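# Place a wired component into the orange fixture plate

## Task

Take a single wired component out of the blue tray and set it down in an unoccupied pocket on the orange fixture plate, oriented so its wired end faces whichever long edge of the plate is closest to that pocket; when finished, no part of the robot may be in contact with any loose item.

## Robot and tools

Robot: two arms, left_arm (base near +0.022, +0.505, 0 m) and right_arm (base near +0.071, -0.447, 0 m), each ending in a five-finger hand: a left hand on left_arm, a right hand on right_arm. Cameras: cam_high and cam_low, both 672x504. A camera stand is fixed behind the arms.

Frames. Absolute poses, velocities and printed positions use the scene frame: origin at table-top height halfway between the nominal bases, +z up, +x out across the table, +y toward left_arm. Offsets that you send use the current Hand target's own axes. The hand point sits about 0.05 m in front of the palm. Its +z runs along the straightened fingers, +y points out of the palm, and +x crosses the palm away from the thumb on the right hand but toward the thumb on the left hand. Straight fingertips extend 0.06 to 0.07 m past the point. A wrist bracket on the little-finger side can strike objects. With the fingers level, the wrist may hang lower than the hand point and reach the table first.

The row. Every motion call uses rows of 28 numbers, each in [-1, 1], always covering both arms in this order: left_arm dx, dy, dz, rx, ry, rz; left hand little, ring, middle, index, thumb_bend, thumb_turn, force_limit, speed; then the identical 14-number block for right_arm. dx..rz form an offset, not a pose: it is measured from that arm's Hand target at the start of the action or move, along that target's axes. 1.0 equals 0.6 m of travel or 180 degrees of turn, and rx, ry, rz make up a single rotation vector. All zeros re-requests the current Hand target. Repeating an offset moves the arm again. Finger values: -1 open or straight, +1 closed or curled. thumb_turn -1 puts the thumb beside the palm, +1 in front of it. force_limit maps -1..+1 onto roughly 0..10 N at the fingertip (0..15 N for the two thumb motors). speed rises from near zero at -1 to full at +0.48 and stays full up to +1. For a soft grip, close at speed -0.94 or below. A thumb turned in front lets the hand enclose objects about 0.035-0.065 m thick. There is no value meaning 'leave the hand alone': to keep a hand unchanged, resend the eight numbers of the last row actually executed for it. If no row has been executed for it yet, send its hand_measured, hand_force_limit and hand_speed.

Tools.
- execute_actions(actions, cameras): actions is a list of actions. Each action holds up to 15 rows, and each row is one 1/30 s control step. A short action keeps its final row until the 15 steps are used. Each row's offsets count from the pose at the action's start, not from the row before. Images come back only when actions is empty or cameras names them (["all"] or specific names).
- move(target, speed, blend, stop_force, zero, blocking, cameras): moves each hand point in a straight line to the offset target. target is one row, or a list of up to 15 rows, all measured from the same starting Hand targets. speed is in m/s, 0.002-3.6, default 0.25, with turning limited to twice that in rad/s; give one value or one per target. blend is in metres and rounds corners in a list; 0 stops at each target. stop_force is 3-120 N and ends an arm's path when it feels that much push against its travel. Do not rely on it while the hand rotates, or to notice light loose parts. Leave stop_force out when backing off a contact. zero (default true) re-zeroes the force sensor before the move. blocking=false returns early and cannot be combined with stop_force. The move: line reports done, off_target, moving, held or fault, and any limits (paced = clipped, held = steps withheld). The whole move is capped at 10 s.
- wait(seconds 0-10): holds the current commands.
- stop(): brakes a running move.
- zoom_image(camera cam_high or cam_low, region [x0,y0,x1,y1] in pixels, at most 504 per side): enlarges part of the latest image.
- show_instructions(): displays the reference pages.
- zero_wrist_force(arm): sets that arm's wrist reading to zero.
- finished_scene(scene 1): ends the scene for good.

Results. Each result gives Hand target (the last commanded pose after clipping; the next offsets start from it), end_effector_position in metres, quat_wxyz and velocities in the scene frame, joint positions and torques, and Wrist force/torque in the flange axes plus the peak since the last reading. It also gives hand_measured, hand_stopped_by (moving, target, force, stalled, fault) and hand_load_n, each listing six values in motor order. Positive load means the finger is being pushed open. A grip that is lost shows up as loads dropping to about zero. When a hand point settles short of its target, send the missing distance as an offset.

Limits and cautions. Commanded orientation is held within 32 degrees of the measured orientation each step, so make big turns in stages. A force of about 150 N on any part of an arm, or joint torque over its limit (wrist joints 26.3 N m), halts that arm for 10 s. The arms are stiff, so aiming even a bit past a firm contact can cause a fault. Approach slowly, possibly with stop_force. Keep the arms and hands apart: a collision or press between them can fail the scene, and the clearance check will not always catch it. Keep paths clear of each arm's own base. Motors that reach 70 °C trigger MOTOR HOT, and at 85 °C the arm brakes for 30-60 s, so avoid holding outstretched or straining. Do not drop the part, release it while moving, slam or hit fixed items, or let anything leave the table. Occasionally a loose object is nudged by an outside push. Before finishing, open the hand and lift it away so nothing loose is being touched.

Each tool is called after "Emit:" by a JSON object that holds its "method" and its "body", one argument or row to a line.

Reference images:

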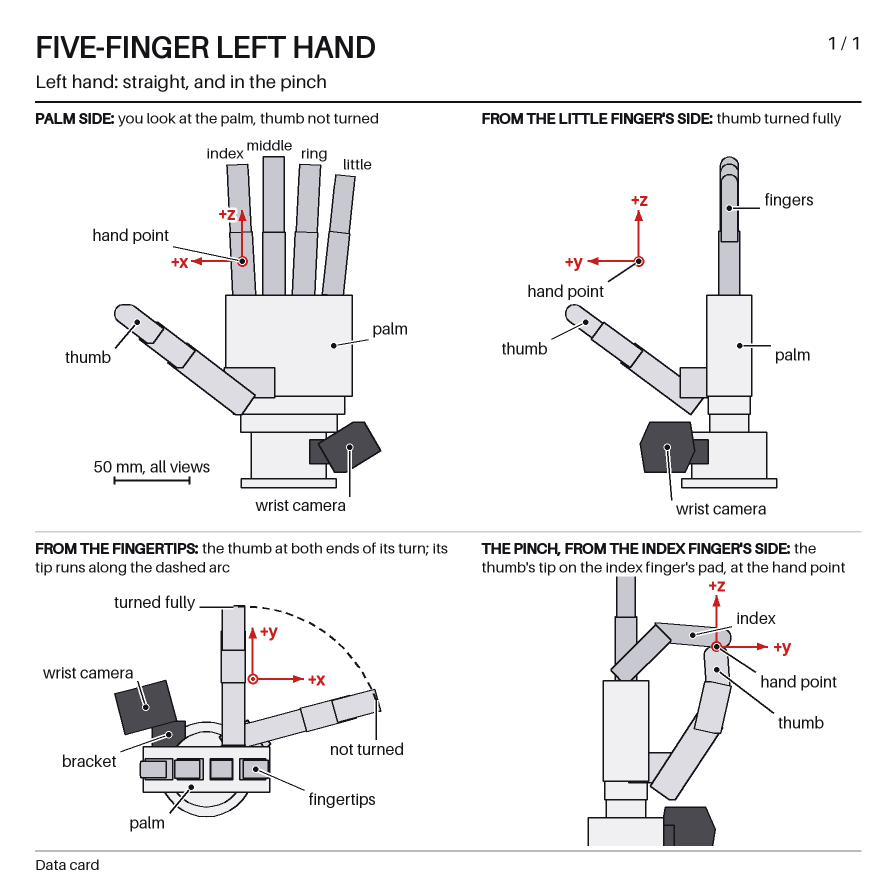

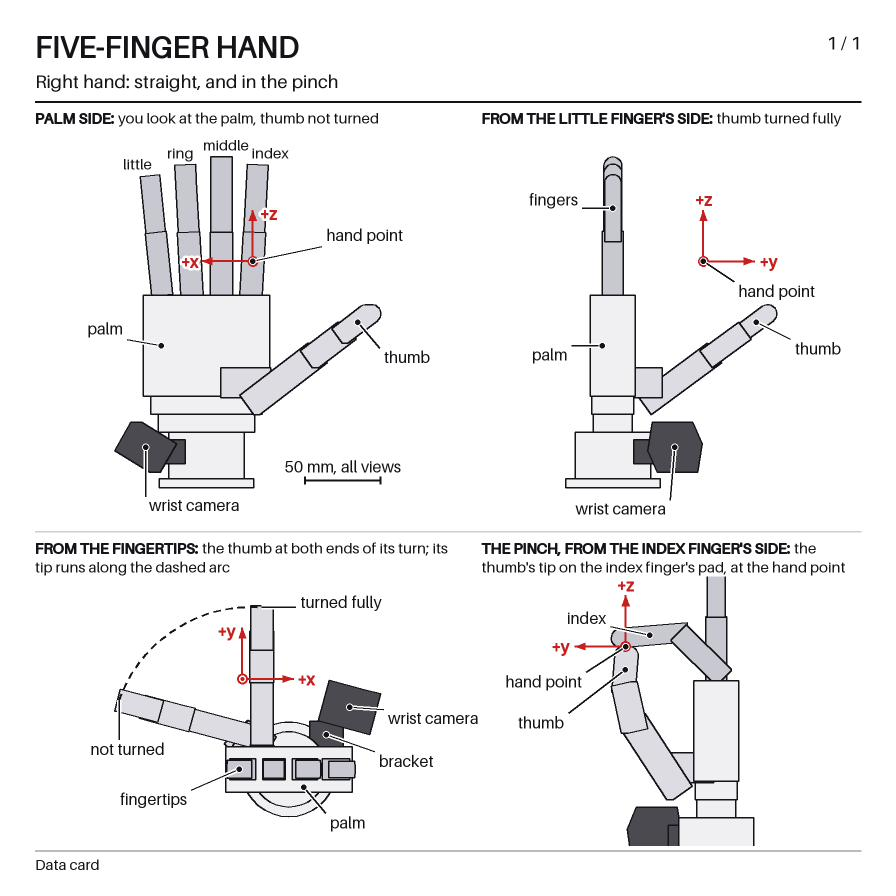

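## Session

Emit:
{"method": "execute_actions", "body": {
  "actions": []
}}

Scene clock: 0.00 s.
left_arm: end_effector_position=(+0.4730, +0.5565, +0.1949) hand_measured=(-1.000, -1.000, -1.000, -1.000, -1.000, -1.000) hand_load_n=(+0.0, +0.0, +0.0, +0.0, +0.0, +0.0) hand_stopped_by=(target, target, target, target, target, target) hand_force_limit=0.00 hand_speed=-0.80 end_effector_quat_wxyz=(+0.020, +0.697, +0.716, -0.029) | right_arm: end_effector_position=(+0.3045, -0.3158, +0.3747) hand_measured=(-1.000, -1.000, -1.000, -1.000, -1.000, -1.000) hand_load_n=(+0.0, +0.0, -0.5, +0.0, +0.0, +0.0) hand_stopped_by=(target, target, target, target, target, target) hand_force_limit=0.00 hand_speed=-0.80 end_effector_quat_wxyz=(-0.371, +0.892, -0.224, +0.128)
Joint positions: left_arm=[3.559 -1.817 -1.666 1.872 -1.513 0.41] | right_arm=[-0.793 -1.995 1.947 1.865 0.795 1.14]
Joint velocities: within noise
Joint torques (N m): no reading
Motor temperatures (°C): left_arm=[32 30 40 46 42 37] | right_arm=[42 37 33 44 44 37]
Wrist force (N): no reading
Wrist torque (N m): no reading
Wrist force, peak (N): no reading
Hand target: left_arm +0.4730, +0.5565, +0.1949; +0.020, +0.697, +0.716, -0.029 | right_arm +0.3045, -0.3158, +0.3747; -0.371, +0.892, -0.224, +0.128

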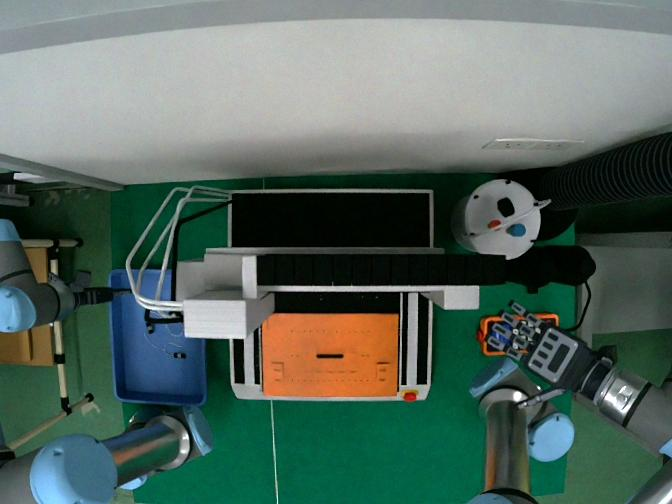

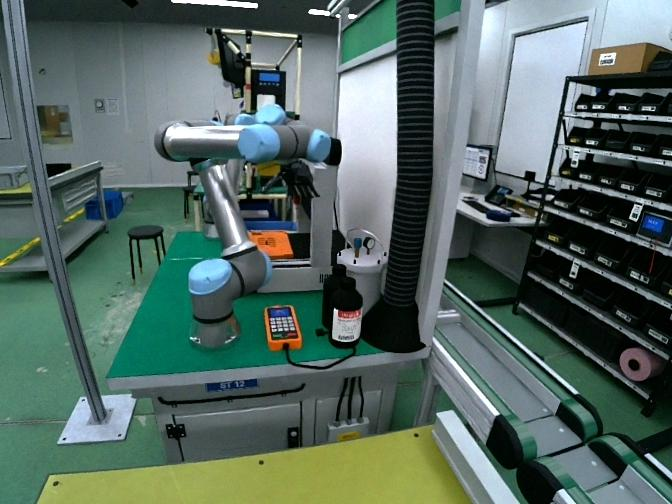

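Emit:
{"method": "zoom_image", "body": {
  "camera": "cam_high",
  "region": [90, 250, 230, 420]
}}

Emit:
{"method": "zoom_image", "body": {
  "camera": "cam_high",
  "region": [230, 280, 440, 420]
}}

Scaled by 2.965 from the camera's 672x504 image, which has a finer 960x720 frame.

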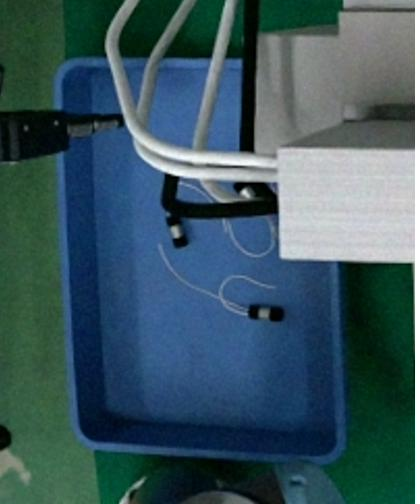

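Scaled by 2.400 from the camera's 672x504 image, which has a finer 960x720 frame.

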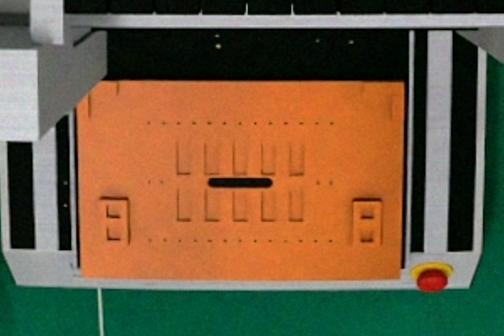

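Emit:
{"method": "zoom_image", "body": {
  "camera": "cam_high",
  "region": [295, 325, 365, 378]
}}

Emit:
{"method": "zoom_image", "body": {
  "camera": "cam_high",
  "region": [140, 300, 200, 345]
}}

Emit:
{"method": "zoom_image", "body": {
  "camera": "cam_low",
  "region": [190, 180, 420, 352]
}}

Scaled by 7.200 from the camera's 672x504 image, which has a finer 960x720 frame.

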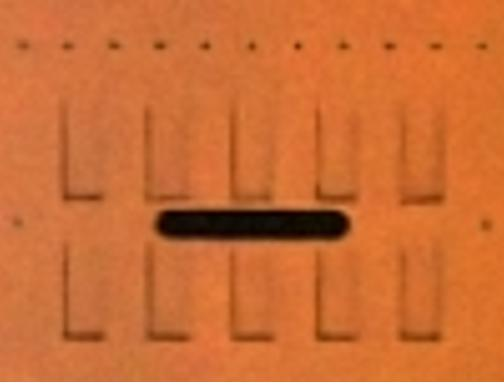

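Scaled by 8.400 from the camera's 672x504 image, which has a finer 960x720 frame.

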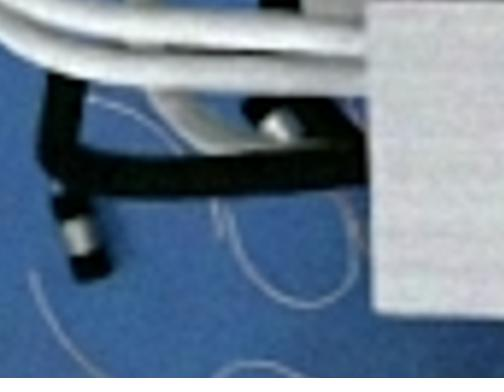

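Scaled by 2.191 from the camera's 672x504 image, which has a finer 960x720 frame.

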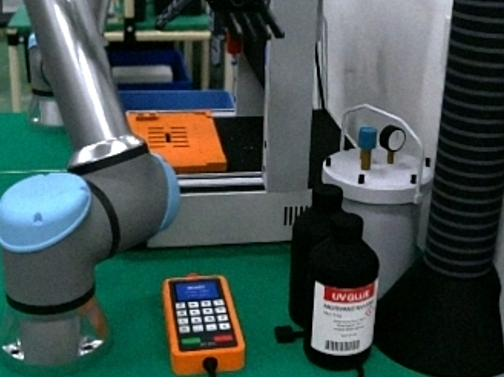

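Emit:
{"method": "zoom_image", "body": {
  "camera": "cam_high",
  "region": [160, 340, 200, 370]
}}

Emit:
{"method": "zoom_image", "body": {
  "camera": "cam_high",
  "region": [100, 260, 220, 350]
}}

Emit:
{"method": "zoom_image", "body": {
  "camera": "cam_low",
  "region": [220, 160, 360, 265]
}}

Scaled by 12.600 from the camera's 672x504 image, which has a finer 960x720 frame.

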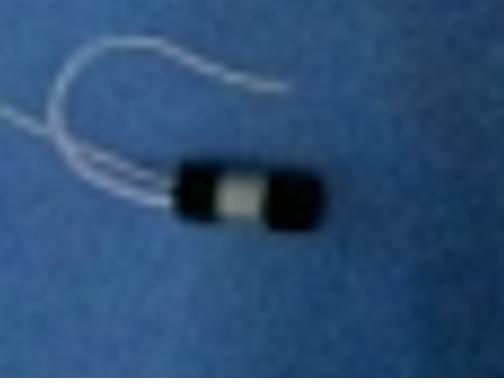

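Scaled by 4.200 from the camera's 672x504 image, which has a finer 960x720 frame.

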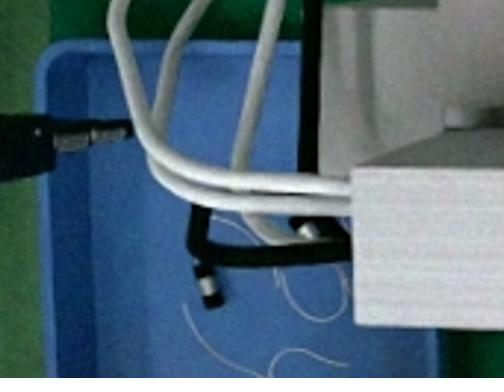

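Scaled by 3.600 from the camera's 672x504 image, which has a finer 960x720 frame.

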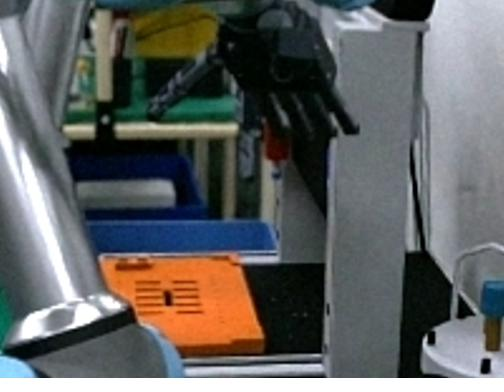

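Emit:
{"method": "zoom_image", "body": {
  "camera": "cam_high",
  "region": [0, 240, 150, 350]
}}

Emit:
{"method": "zoom_image", "body": {
  "camera": "cam_high",
  "region": [460, 270, 640, 430]
}}

Scaled by 3.360 from the camera's 672x504 image, which has a finer 960x720 frame.

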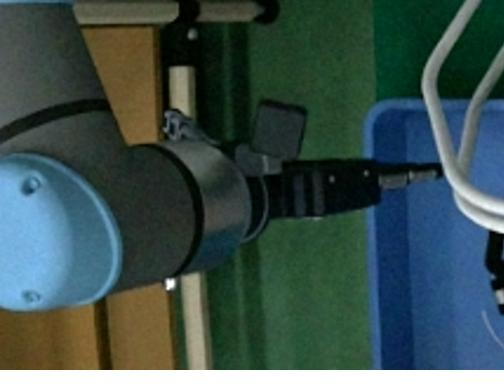

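Scaled by 2.800 from the camera's 672x504 image, which has a finer 960x720 frame.

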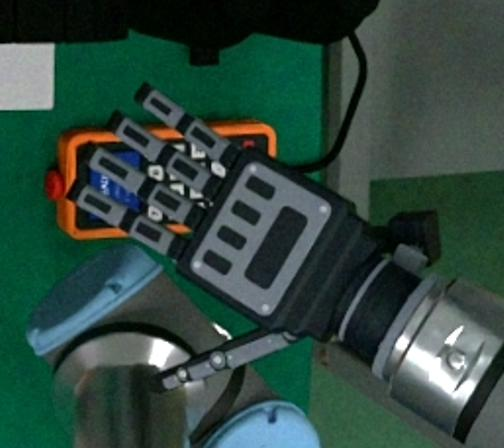

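Emit:
{"method": "move", "body": {
  "target": [0.083, -0.167, 0, 0, 0, 0, 1, 1, 0, 0, -0.6, 1, 0.0, 0.3, 0, 0, 0, 0, 0, 0, -1, -1, -1, -1, -1, -1, 0.0, -0.8],
  "cameras": ["all"]
}}

Scene clock: 8.43 s.
left_arm: end_effector_position=(+0.3715, +0.6036, +0.1928) hand_measured=(+1.000, +1.000, +0.000, +0.000, -0.600, +1.000) hand_load_n=(+0.0, +0.0, +0.0, +0.0, +0.0, +0.0) hand_stopped_by=(target, target, target, target, target, target) hand_force_limit=0.00 hand_speed=0.30 end_effector_quat_wxyz=(+0.020, +0.697, +0.716, -0.029) | right_arm: end_effector_position=(+0.3045, -0.3158, +0.3747) hand_measured=(-1.000, -1.000, -1.000, -1.000, -1.000, -1.000) hand_load_n=(+0.0, +0.0, +0.0, +0.0, +0.0, +0.0) hand_stopped_by=(target, target, target, target, target, target) hand_force_limit=0.00 hand_speed=-0.80 end_effector_quat_wxyz=(-0.371, +0.892, -0.224, +0.128)
Joint positions: left_arm=[3.854 -1.595 -1.932 1.901 -1.527 0.705] | right_arm=[-0.793 -1.995 1.947 1.865 0.795 1.14]
Joint torques (N m): left_arm=[5.78 23.55 10.33 -4.6 -1.49 1.38] | right_arm=[-0.89 -1.22 -19.98 2.74 -1.14 -0.05]
Wrist force (N): left_arm=[0.1 -0.2 -0.2] | right_arm=[0.1 0.1 -0.1]
Wrist torque (N m): left_arm=[0.00 -0.01 0.06] | right_arm=[0.02 -0.01 0.00]
Wrist force, peak (N): left_arm=[-1.1 1.9 -0.1] | right_arm=[0.2 0.3 0.1]
Hand target: left_arm +0.3715, +0.6036, +0.1928; +0.020, +0.697, +0.716, -0.029 | right_arm +0.3045, -0.3158, +0.3747; -0.371, +0.892, -0.224, +0.128
Off the commanded pose: left_arm 0.000 m, 0 deg | right_arm 0.000 m, 0 deg.
move: done

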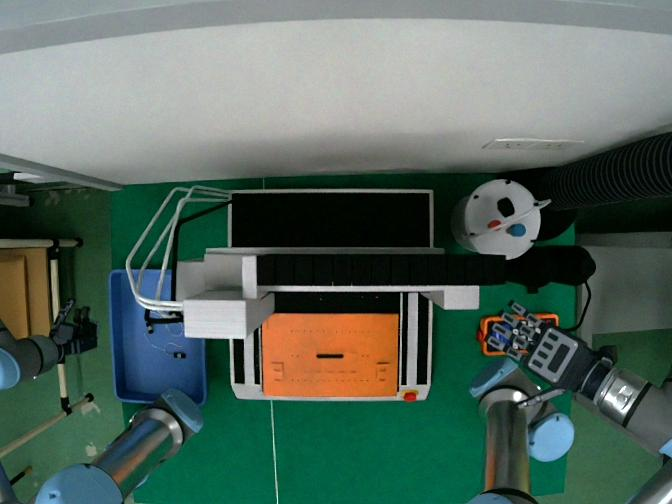

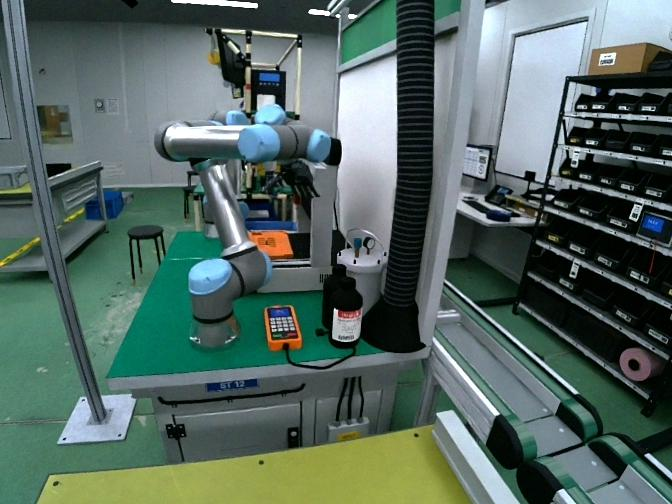

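Emit:
{"method": "zoom_image", "body": {
  "camera": "cam_high",
  "region": [20, 280, 140, 380]
}}

Emit:
{"method": "zoom_image", "body": {
  "camera": "cam_high",
  "region": [100, 170, 280, 350]
}}

Scaled by 4.200 from the camera's 672x504 image, which has a finer 960x720 frame.

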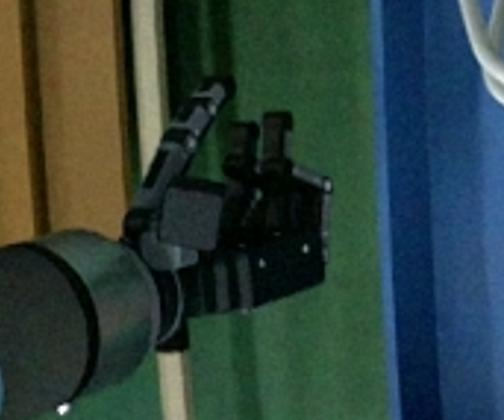

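Scaled by 2.800 from the camera's 672x504 image, which has a finer 960x720 frame.

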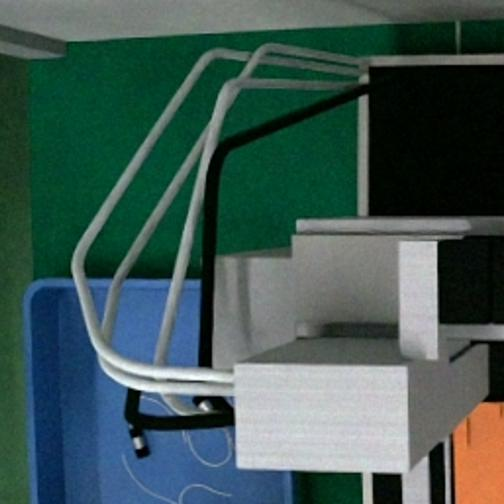

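Emit:
{"method": "move", "body": {
  "target": [-0.089, -0.1325, -0.009, 0.1786, 0.1411, 0.3739, 1, 1, 0.42, 0.42, -1, 1, 0.0, 0.3, 0.039, 0.006, -0.292, 0, 0, 0, -1, -1, -1, -1, -1, -1, 0.0, -0.8],
  "cameras": ["all"]
}}

Scene clock: 13.10 s.
left_arm: end_effector_position=(+0.2935, +0.5486, +0.2029) hand_measured=(+1.000, +1.000, +0.420, +0.420, -1.000, +1.000) hand_load_n=(+0.0, +0.0, +0.0, +0.0, +0.0, +0.0) hand_stopped_by=(target, target, target, target, target, target) hand_force_limit=0.00 hand_speed=0.30 end_effector_quat_wxyz=(-0.296, +0.938, +0.172, -0.054) | right_arm: end_effector_position=(+0.2545, -0.4355, +0.4948) hand_measured=(-1.000, -1.000, -1.000, -1.000, -1.000, -1.000) hand_load_n=(+0.0, +0.0, -0.5, +0.0, +0.0, +0.0) hand_stopped_by=(target, target, target, target, target, target) hand_force_limit=0.00 hand_speed=-0.80 end_effector_quat_wxyz=(-0.371, +0.892, -0.224, +0.128)
Joint positions: left_arm=[3.419 -1.536 -1.997 1.915 -2.18 1.489] | right_arm=[-1.576 -2.037 1.767 2.569 1.187 0.311]
Joint torques (N m): left_arm=[14.68 7.94 24.92 -5.12 0.24 -0.93] | right_arm=[13.16 -4.59 -11.1 0.07 -1.99 2.03]
Wrist force (N): left_arm=[-0.1 0.6 -0.3] | right_arm=[0.0 0.0 0.3]
Wrist torque (N m): left_arm=[0.18 0.05 -0.02] | right_arm=[-0.04 -0.01 0.03]
Wrist force, peak (N): left_arm=[-0.3 0.9 -0.7] | right_arm=[-0.1 0.1 0.6]
Hand target: left_arm +0.2935, +0.5487, +0.2029; -0.296, +0.938, +0.172, -0.054 | right_arm +0.2545, -0.4355, +0.4948; -0.371, +0.892, -0.224, +0.128
Off the commanded pose: left_arm 0.000 m, 0 deg | right_arm 0.000 m, 0 deg.
move: done

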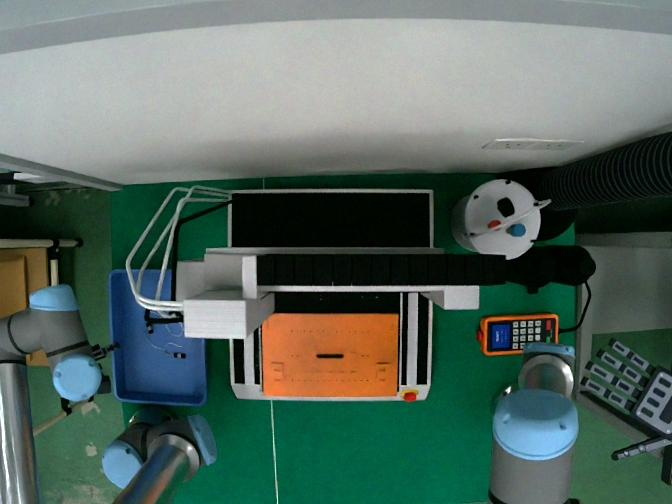

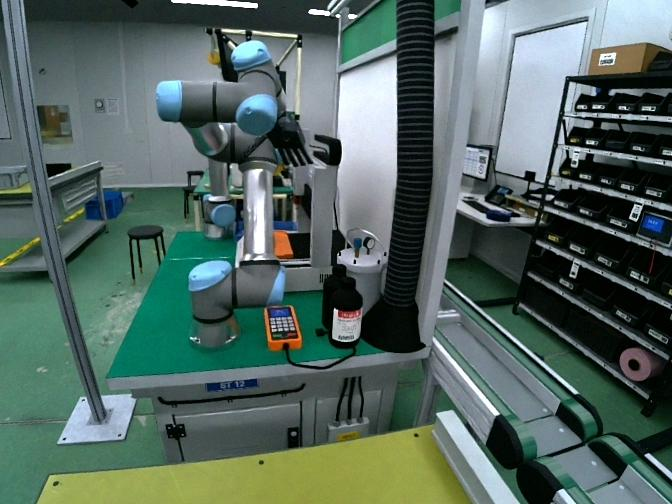

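Emit:
{"method": "zoom_image", "body": {
  "camera": "cam_high",
  "region": [30, 290, 200, 420]
}}

Emit:
{"method": "zoom_image", "body": {
  "camera": "cam_high",
  "region": [90, 320, 150, 365]
}}

Scaled by 2.965 from the camera's 672x504 image, which has a finer 960x720 frame.

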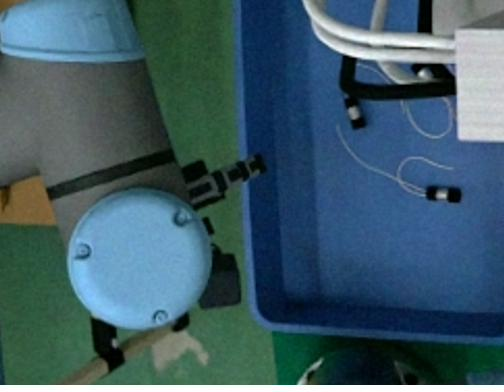

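Scaled by 8.400 from the camera's 672x504 image, which has a finer 960x720 frame.

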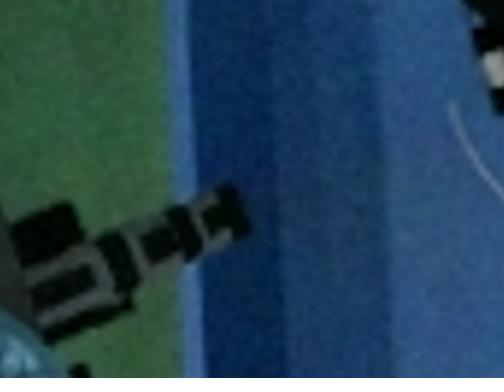

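Emit:
{"method": "move", "body": {
  "target": [0.033, 0.0938, 0.1642, 0.0389, 0, 0, 1, 1, 0.40, 0.40, -1, 1, 0.0, 0.3, 0, 0, 0, 0, 0, 0, -1, -1, -1, -1, -1, -1, 0.0, -0.8],
  "cameras": ["all"],
  "speed": 0.15
}}

Emit:
{"method": "zoom_image", "body": {
  "camera": "cam_high",
  "region": [90, 300, 190, 380]
}}

Scene clock: 18.63 s.
left_arm: end_effector_position=(+0.3083, +0.5654, +0.0900) hand_measured=(+1.000, +1.000, +0.400, +0.400, -1.000, +1.000) hand_load_n=(+0.0, +0.0, +0.0, +0.0, -0.5, +0.0) hand_stopped_by=(target, target, target, target, target, target) hand_force_limit=0.00 hand_speed=0.30 end_effector_quat_wxyz=(-0.353, +0.918, +0.168, -0.065) | right_arm: end_effector_position=(+0.2545, -0.4355, +0.4948) hand_measured=(-1.000, -1.000, -1.000, -1.000, -1.000, -1.000) hand_load_n=(+0.0, -0.5, +0.0, -0.5, +0.0, -0.5) hand_stopped_by=(target, target, target, target, target, target) hand_force_limit=0.00 hand_speed=-0.80 end_effector_quat_wxyz=(-0.371, +0.892, -0.224, +0.128)
Joint positions: left_arm=[3.358 -1.795 -2.114 2.223 -2.297 1.399] | right_arm=[-1.576 -2.037 1.767 2.569 1.187 0.311]
Joint torques (N m): left_arm=[15.4 15.39 19.7 -2.36 0.24 1.3] | right_arm=[12.41 -0.47 -13.17 0.03 -1.92 1.95]
Wrist force (N): left_arm=[0.7 0.0 -0.7] | right_arm=[0.2 0.0 0.2]
Wrist torque (N m): left_arm=[0.10 -0.17 -0.04] | right_arm=[-0.03 -0.03 0.03]
Wrist force, peak (N): left_arm=[-0.2 0.1 -1.4] | right_arm=[0.4 0.0 0.3]
Hand target: left_arm +0.3083, +0.5655, +0.0900; -0.353, +0.918, +0.168, -0.065 | right_arm +0.2545, -0.4355, +0.4948; -0.371, +0.892, -0.224, +0.128
Off the commanded pose: left_arm 0.000 m, 0 deg | right_arm 0.000 m, 0 deg.
move: done

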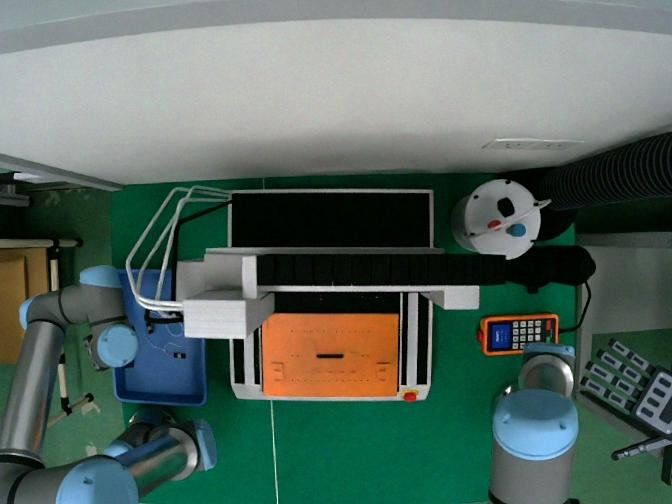

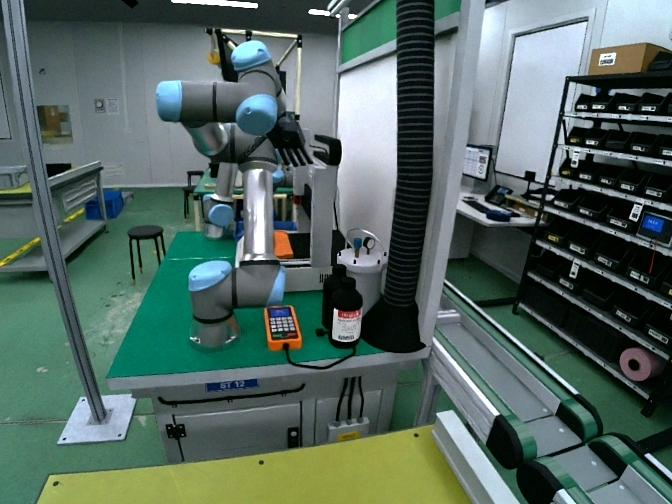

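Scaled by 5.040 from the camera's 672x504 image, which has a finer 960x720 frame.

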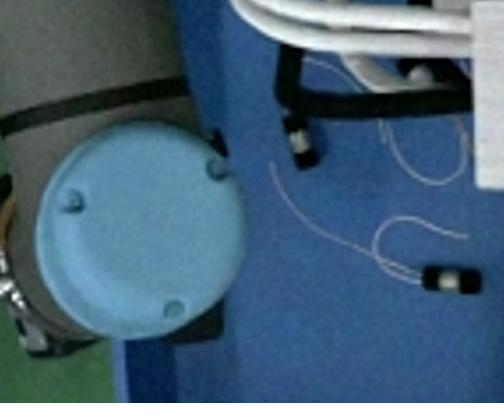

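Emit:
{"method": "zoom_image", "body": {
  "camera": "cam_high",
  "region": [90, 390, 230, 500]
}}

Emit:
{"method": "zoom_image", "body": {
  "camera": "cam_high",
  "region": [460, 330, 600, 440]
}}

Scaled by 3.600 from the camera's 672x504 image, which has a finer 960x720 frame.

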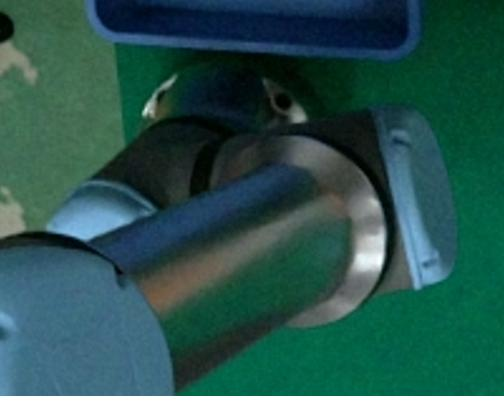

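Scaled by 3.600 from the camera's 672x504 image, which has a finer 960x720 frame.

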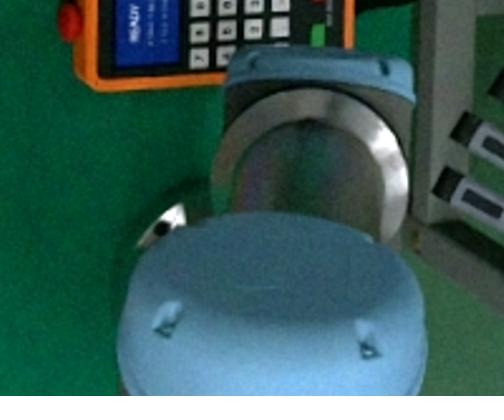

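Emit:
{"method": "move", "body": {
  "target": [
    [-0.0065, -0.1265, -0.1777, -0.183, -0.1828, -0.4757, 1, 1, 0.40, 0.40, -1, 1, 0.0, 0.3, 0, 0, 0, 0, 0, 0, -1, -1, -1, -1, -1, -1, 0.0, -0.8],
    [-0.0494, 0.0165, -0.1493, 0, -0.6229, -0.7822, 1, 1, 0.40, 0.40, -1, 1, 0.0, 0.3, 0, 0, 0, 0, 0, 0, -1, -1, -1, -1, -1, -1, 0.0, -0.8]
  ],
  "cameras": ["all"],
  "speed": 0.5,
  "blend": 0.02
}}

Emit:
{"method": "zoom_image", "body": {
  "camera": "cam_high",
  "region": [70, 260, 220, 400]
}}

Scene clock: 24.83 s.
left_arm: end_effector_position=(+0.3044, +0.4921, +0.1499) hand_measured=(+1.000, +1.000, +0.400, +0.400, -1.000, +1.000) hand_load_n=(+0.0, +0.0, +0.0, +0.0, -0.5, +0.0) hand_stopped_by=(target, target, target, target, target, target) hand_force_limit=0.00 hand_speed=0.30 end_effector_quat_wxyz=(+0.054, -0.172, +0.938, -0.296) | right_arm: end_effector_position=(+0.2545, -0.4355, +0.4948) hand_measured=(-1.000, -1.000, -1.000, -1.000, -1.000, -1.000) hand_load_n=(+0.0, +0.0, +0.0, +0.0, +0.0, +0.0) hand_stopped_by=(target, target, target, target, target, target) hand_force_limit=0.00 hand_speed=-0.80 end_effector_quat_wxyz=(-0.371, +0.892, -0.224, +0.128)
Joint positions: left_arm=[3.901 -1.648 -2.102 1.903 -1.017 -1.077] | right_arm=[-1.576 -2.037 1.767 2.569 1.187 0.311]
Joint torques (N m): left_arm=[-14.73 23.22 21.68 -4.71 -0.16 -0.7] | right_arm=[9.74 4.01 -23.97 -0.03 -1.88 2]
Wrist force (N): left_arm=[0.2 0.1 -0.5] | right_arm=[0.1 -0.1 0.3]
Wrist torque (N m): left_arm=[0.11 -0.05 -0.17] | right_arm=[-0.05 -0.03 0.02]
Wrist force, peak (N): left_arm=[-0.1 0.8 -0.4] | right_arm=[0.4 -0.3 0.1]
Hand target: left_arm +0.3044, +0.4920, +0.1499; +0.054, -0.172, +0.938, -0.296 | right_arm +0.2545, -0.4355, +0.4948; -0.371, +0.892, -0.224, +0.128
Off the commanded pose: left_arm 0.000 m, 0 deg | right_arm 0.000 m, 0 deg.
move: done

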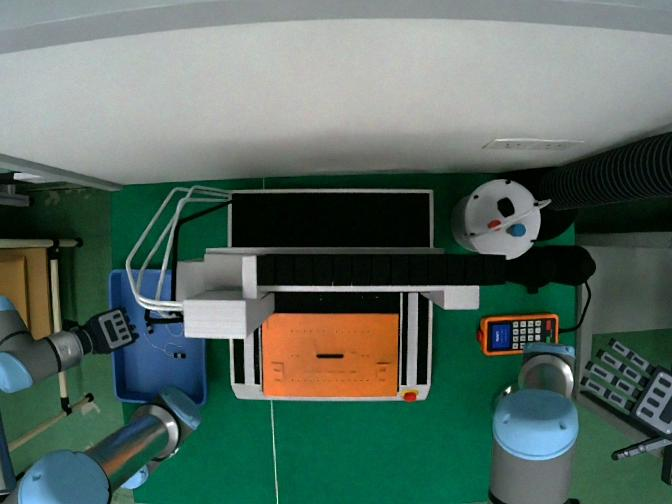

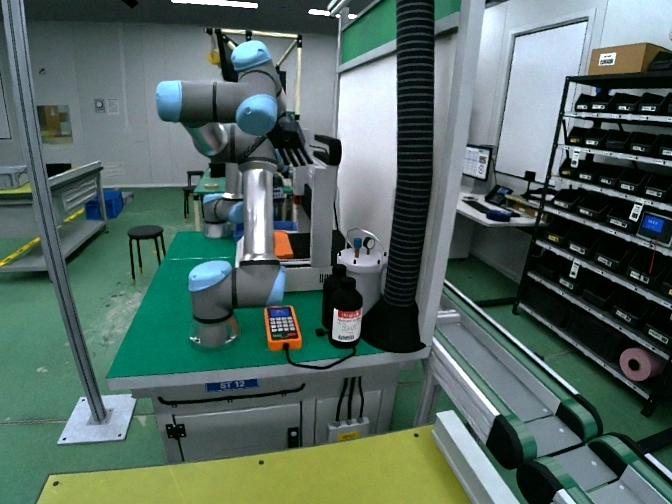

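Scaled by 3.360 from the camera's 672x504 image, which has a finer 960x720 frame.

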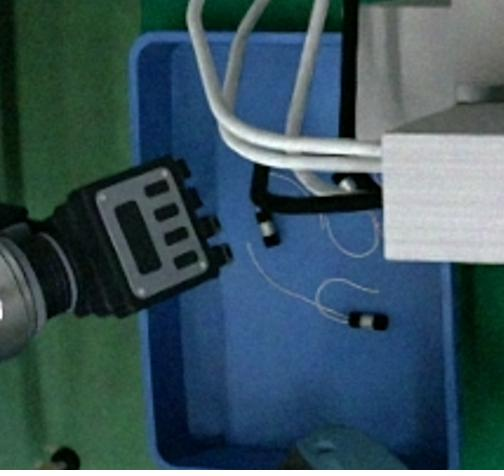

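Emit:
{"method": "move", "body": {
  "target": [0.0055, 0.0225, 0.1063, 0, 0, 0, 1, 1, 0.40, 0.40, -1, 1, 0.0, 0.3, 0, 0, 0, 0, 0, 0, -1, -1, -1, -1, -1, -1, 0.0, -0.8],
  "cameras": ["cam_high"],
  "speed": 0.15,
  "stop_force": 10
}}

Emit:
{"method": "zoom_image", "body": {
  "camera": "cam_high",
  "region": [100, 290, 200, 370]
}}

Scene clock: 27.47 s.
left_arm: end_effector_position=(+0.3104, +0.4669, +0.0899) hand_measured=(+1.000, +1.000, +0.400, +0.400, -1.000, +1.000) hand_load_n=(+0.0, +0.0, +0.0, +0.0, +0.0, +0.0) hand_stopped_by=(target, target, target, target, target, target) hand_force_limit=0.00 hand_speed=0.30 end_effector_quat_wxyz=(+0.054, -0.172, +0.938, -0.296) | right_arm: end_effector_position=(+0.2545, -0.4355, +0.4948) hand_measured=(-1.000, -1.000, -1.000, -1.000, -1.000, -1.000) hand_load_n=(+0.0, +0.0, +0.0, +0.0, +0.0, +0.0) hand_stopped_by=(target, target, target, target, target, target) hand_force_limit=0.00 hand_speed=-0.80 end_effector_quat_wxyz=(-0.371, +0.892, -0.224, +0.128)
Joint positions: left_arm=[3.813 -1.747 -2.167 2.121 -0.996 -1.178] | right_arm=[-1.576 -2.037 1.767 2.569 1.187 0.311]
Joint torques (N m): left_arm=[14.55 13.75 15.7 0.16 -0.93 -0.86] | right_arm=[8.57 4.43 -24.25 0.06 -1.97 2]
Wrist force (N): left_arm=[0.3 0.6 -0.3] | right_arm=[0.1 0.0 0.0]
Wrist torque (N m): left_arm=[0.14 -0.09 -0.14] | right_arm=[-0.01 -0.02 0.03]
Wrist force, peak (N): left_arm=[0.0 -0.3 -1.7] | right_arm=[0.3 -0.2 0.2]
Hand target: left_arm +0.3104, +0.4669, +0.0899; +0.054, -0.172, +0.938, -0.296 | right_arm +0.2545, -0.4355, +0.4948; -0.371, +0.892, -0.224, +0.128
Off the commanded pose: left_arm 0.000 m, 0 deg | right_arm 0.000 m, 0 deg.
move: done
Images, in order (width x height): cam_high 672x504.

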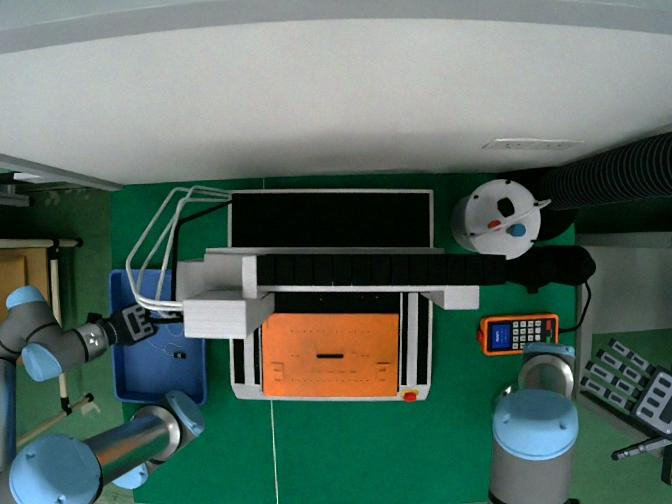

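Scaled by 5.040 from the camera's 672x504 image, which has a finer 960x720 frame.

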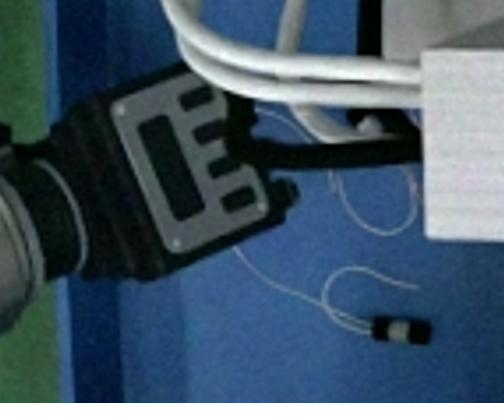

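Emit:
{"method": "move", "body": {
  "target": [0.0032, 0.0168, 0.0797, 0, 0, 0, 1, 1, 0.40, 0.40, -1, 1, 0.0, 0.3, 0, 0, 0, 0, 0, 0, -1, -1, -1, -1, -1, -1, 0.0, -0.8],
  "cameras": ["cam_high"],
  "speed": 0.08,
  "stop_force": 5
}}

Emit:
{"method": "zoom_image", "body": {
  "camera": "cam_high",
  "region": [120, 295, 200, 360]
}}

Scene clock: 29.83 s.
left_arm: end_effector_position=(+0.3154, +0.4483, +0.0450) hand_measured=(+1.000, +1.000, +0.400, +0.400, -1.000, +1.000) hand_load_n=(+0.0, +0.0, +0.0, +0.0, +0.0, +0.0) hand_stopped_by=(target, target, target, target, target, target) hand_force_limit=0.00 hand_speed=0.30 end_effector_quat_wxyz=(+0.054, -0.172, +0.938, -0.296) | right_arm: end_effector_position=(+0.2545, -0.4355, +0.4948) hand_measured=(-1.000, -1.000, -1.000, -1.000, -1.000, -1.000) hand_load_n=(+0.0, +0.0, +0.0, +0.0, +0.0, +0.0) hand_stopped_by=(target, target, target, target, target, target) hand_force_limit=0.00 hand_speed=-0.80 end_effector_quat_wxyz=(-0.371, +0.892, -0.224, +0.128)
Joint positions: left_arm=[3.744 -1.838 -2.197 2.287 -0.982 -1.259] | right_arm=[-1.576 -2.037 1.767 2.569 1.187 0.311]
Joint torques (N m): left_arm=[14.53 22.16 17.54 0.19 -0.81 1.25] | right_arm=[7.65 4.39 -24.32 0.06 -2.03 1.97]
Wrist force (N): left_arm=[-0.1 0.2 -0.6] | right_arm=[0.3 0.0 0.0]
Wrist torque (N m): left_arm=[0.13 -0.02 -0.09] | right_arm=[-0.02 -0.04 0.03]
Wrist force, peak (N): left_arm=[0.2 0.3 -1.3] | right_arm=[0.4 0.0 0.2]
Hand target: left_arm +0.3154, +0.4483, +0.0450; +0.054, -0.172, +0.938, -0.296 | right_arm +0.2545, -0.4355, +0.4948; -0.371, +0.892, -0.224, +0.128
Off the commanded pose: left_arm 0.000 m, 0 deg | right_arm 0.000 m, 0 deg.
move: done
Images, in order (width x height): cam_high 672x504.

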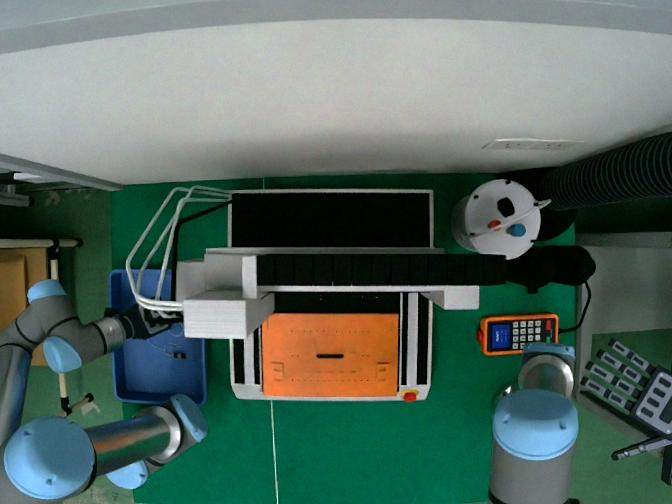

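Scaled by 6.300 from the camera's 672x504 image, which has a finer 960x720 frame.

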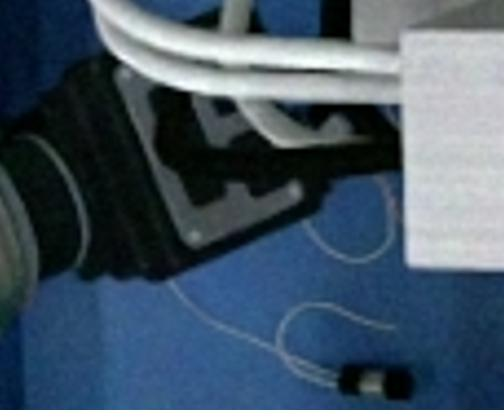

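Emit:
{"method": "move", "body": {
  "target": [-0.0024, 0.0625, 0.0783, 0, 0, 0, 1, 1, 0.40, 0.40, -1, 1, 0.0, 0.3, 0, 0, 0, 0, 0, 0, -1, -1, -1, -1, -1, -1, 0.0, -0.8],
  "cameras": ["cam_high"],
  "speed": 0.025,
  "stop_force": 3
}}

Emit:
{"method": "zoom_image", "body": {
  "camera": "cam_high",
  "region": [120, 295, 200, 360]
}}

Scene clock: 32.40 s.
left_arm: end_effector_position=(+0.3154, +0.4503, +0.0151) hand_measured=(+1.000, +1.000, +0.400, +0.400, -1.000, +1.000) hand_load_n=(+0.0, +0.0, +0.0, +0.0, +0.0, +0.0) hand_stopped_by=(target, target, target, target, target, target) hand_force_limit=0.00 hand_speed=0.30 end_effector_quat_wxyz=(+0.054, -0.172, +0.938, -0.296) | right_arm: end_effector_position=(+0.2545, -0.4355, +0.4948) hand_measured=(-1.000, -1.000, -1.000, -1.000, -1.000, -1.000) hand_load_n=(+0.0, +0.0, +0.0, +0.0, +0.0, +0.0) hand_stopped_by=(target, target, target, target, target, target) hand_force_limit=0.00 hand_speed=-0.80 end_effector_quat_wxyz=(-0.371, +0.892, -0.224, +0.128)
Joint positions: left_arm=[3.75 -1.91 -2.216 2.374 -0.983 -1.252] | right_arm=[-1.576 -2.037 1.767 2.569 1.187 0.311]
Joint torques (N m): left_arm=[-15.05 16.46 16.72 0.31 2.36 -1.56] | right_arm=[6.77 3.94 -24.1 0.08 -1.88 1.86]
Wrist force (N): left_arm=[0.0 0.3 -0.6] | right_arm=[0.2 -0.1 0.0]
Wrist torque (N m): left_arm=[0.14 0.00 -0.19] | right_arm=[-0.04 -0.03 0.02]
Wrist force, peak (N): left_arm=[-0.4 -0.7 -7.7] | right_arm=[0.5 0.0 0.2]
Hand target: left_arm +0.3154, +0.4503, +0.0151; +0.054, -0.172, +0.938, -0.296 (not the last commanded pose) | right_arm +0.2545, -0.4355, +0.4948; -0.371, +0.892, -0.224, +0.128
Off the commanded pose: left_arm 0.030 m, 0 deg | right_arm 0.000 m, 0 deg.
move: contact (left_arm)
Images, in order (width x height): cam_high 672x504.

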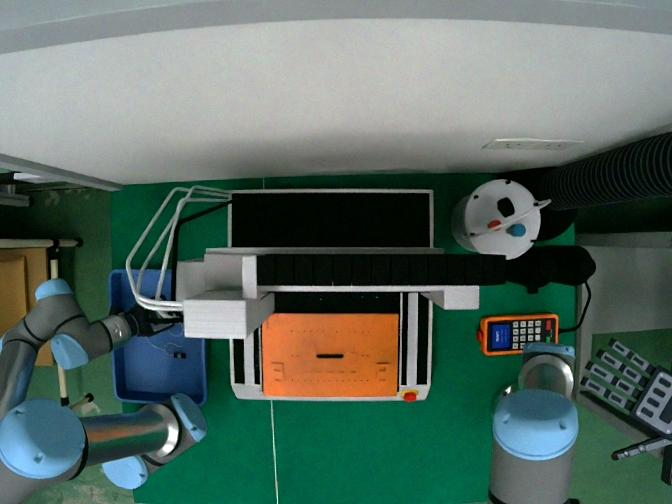

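Scaled by 6.300 from the camera's 672x504 image, which has a finer 960x720 frame.

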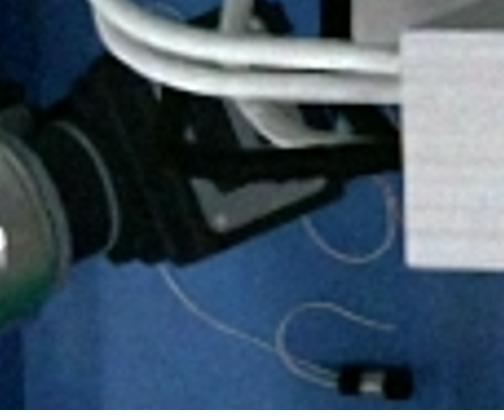

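Emit:
{"method": "execute_actions", "body": {
  "actions": [
    [[0,0,0,0,0,0, 1, 1, 0.40, 0.40, -0.3, 1, -0.5, -0.6, 0, 0, 0, 0, 0, 0, -1, -1, -1, -1, -1, -1, 0.0, -0.8]]
  ],
  "cameras": ["cam_high"]
}}

Scene clock: 34.47 s.
left_arm: end_effector_position=(+0.3154, +0.4503, +0.0151) hand_measured=(+1.000, +1.000, +0.400, +0.400, -0.586, +1.000) hand_load_n=(+0.0, +0.0, +1.5, +0.0, +4.0, +1.0) hand_stopped_by=(target, target, target, target, force, target) hand_force_limit=-0.50 hand_speed=-0.60 end_effector_quat_wxyz=(+0.054, -0.172, +0.938, -0.296) | right_arm: end_effector_position=(+0.2545, -0.4355, +0.4948) hand_measured=(-1.000, -1.000, -1.000, -1.000, -1.000, -1.000) hand_load_n=(+0.0, +0.0, +0.0, +0.0, +0.0, +0.0) hand_stopped_by=(target, target, target, target, target, target) hand_force_limit=0.00 hand_speed=-0.80 end_effector_quat_wxyz=(-0.371, +0.892, -0.224, +0.128)
Joint positions: left_arm=[3.75 -1.91 -2.216 2.374 -0.983 -1.252] | right_arm=[-1.576 -2.037 1.767 2.569 1.187 0.311]
Joint torques (N m): left_arm=[-15.1 16.64 16.08 0.13 2.34 -1.52] | right_arm=[6.07 4.39 -24.31 0.02 -1.93 1.85]
Wrist force (N): left_arm=[-0.2 0.1 -1.0] | right_arm=[0.2 -0.1 0.1]
Wrist torque (N m): left_arm=[0.15 0.01 -0.20] | right_arm=[-0.05 -0.03 0.03]
Wrist force, peak (N): left_arm=[-0.1 0.3 -1.0] | right_arm=[0.4 -0.2 0.1]
Hand target: left_arm +0.3154, +0.4503, +0.0151; +0.054, -0.172, +0.938, -0.296 | right_arm +0.2545, -0.4355, +0.4948; -0.371, +0.892, -0.224, +0.128
Off the commanded pose: left_arm 0.000 m, 0 deg | right_arm 0.000 m, 0 deg.
Step readings (end_effector_position of left_arm | right_arm):
0: (+0.3154, +0.4503, +0.0151) | (+0.2545, -0.4355, +0.4948)
1: (+0.3154, +0.4503, +0.0151) | (+0.2545, -0.4355, +0.4948)
2: (+0.3154, +0.4503, +0.0151) | (+0.2545, -0.4355, +0.4948)
4: (+0.3154, +0.4503, +0.0151) | (+0.2545, -0.4355, +0.4948)
8: (+0.3154, +0.4503, +0.0151) | (+0.2545, -0.4355, +0.4948)
15: (+0.3154, +0.4503, +0.0151) | (+0.2545, -0.4355, +0.4948)
Images, in order (width x height): cam_high 672x504.

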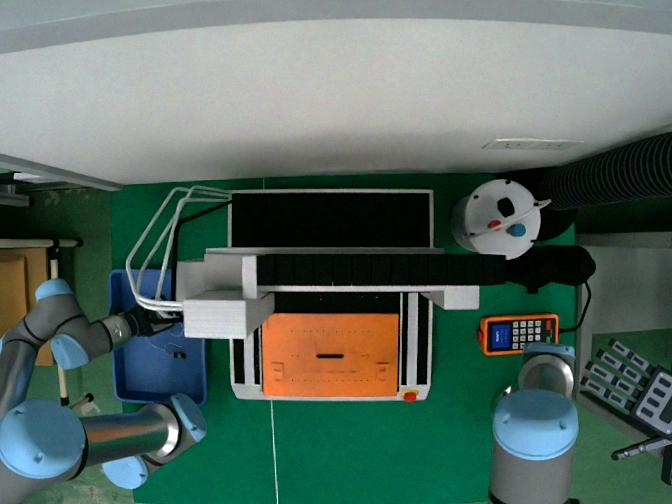

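Emit:
{"method": "execute_actions", "body": {
  "actions": [
    [[0,0,0,0,0,0, 1, 1, 0.5, 0.5, -0.3, 1, -0.4, -0.9, 0, 0, 0, 0, 0, 0, -1, -1, -1, -1, -1, -1, 0.0, -0.8]]
  ]
}}

Scene clock: 35.33 s.
left_arm: end_effector_position=(+0.3154, +0.4503, +0.0151) hand_measured=(+1.000, +1.000, +0.500, +0.500, -0.586, +1.000) hand_load_n=(+0.0, +0.0, +0.5, +0.0, +0.0, +0.0) hand_stopped_by=(target, target, target, target, force, target) hand_force_limit=-0.40 hand_speed=-0.90 end_effector_quat_wxyz=(+0.054, -0.172, +0.938, -0.296) | right_arm: end_effector_position=(+0.2545, -0.4355, +0.4948) hand_measured=(-1.000, -1.000, -1.000, -1.000, -1.000, -1.000) hand_load_n=(+0.0, +0.0, +0.0, +0.0, +0.0, +0.0) hand_stopped_by=(target, target, target, target, target, target) hand_force_limit=0.00 hand_speed=-0.80 end_effector_quat_wxyz=(-0.371, +0.892, -0.224, +0.128)
Joint positions: left_arm=[3.75 -1.91 -2.216 2.374 -0.983 -1.252] | right_arm=[-1.576 -2.037 1.767 2.569 1.187 0.311]
Joint torques (N m): left_arm=[-14.74 16.95 15.95 0.01 2.13 -1.55] | right_arm=[5.8 3.9 -24.21 0.1 -1.93 1.82]
Wrist force (N): left_arm=[-0.2 0.4 -0.6] | right_arm=[0.2 0.2 0.0]
Wrist torque (N m): left_arm=[0.14 0.03 -0.21] | right_arm=[0.00 -0.04 0.03]
Wrist force, peak (N): left_arm=[0.2 0.0 -1.4] | right_arm=[0.3 0.0 0.2]
Hand target: left_arm +0.3154, +0.4503, +0.0151; +0.054, -0.172, +0.938, -0.296 | right_arm +0.2545, -0.4355, +0.4948; -0.371, +0.892, -0.224, +0.128
Off the commanded pose: left_arm 0.000 m, 0 deg | right_arm 0.000 m, 0 deg.
Step readings (end_effector_position of left_arm | right_arm):
0: (+0.3154, +0.4503, +0.0151) | (+0.2545, -0.4355, +0.4948)
1: (+0.3154, +0.4503, +0.0151) | (+0.2545, -0.4355, +0.4948)
2: (+0.3154, +0.4503, +0.0151) | (+0.2545, -0.4355, +0.4948)
4: (+0.3154, +0.4503, +0.0151) | (+0.2545, -0.4355, +0.4948)
8: (+0.3154, +0.4503, +0.0151) | (+0.2545, -0.4355, +0.4948)
15: (+0.3154, +0.4503, +0.0151) | (+0.2545, -0.4355, +0.4948)


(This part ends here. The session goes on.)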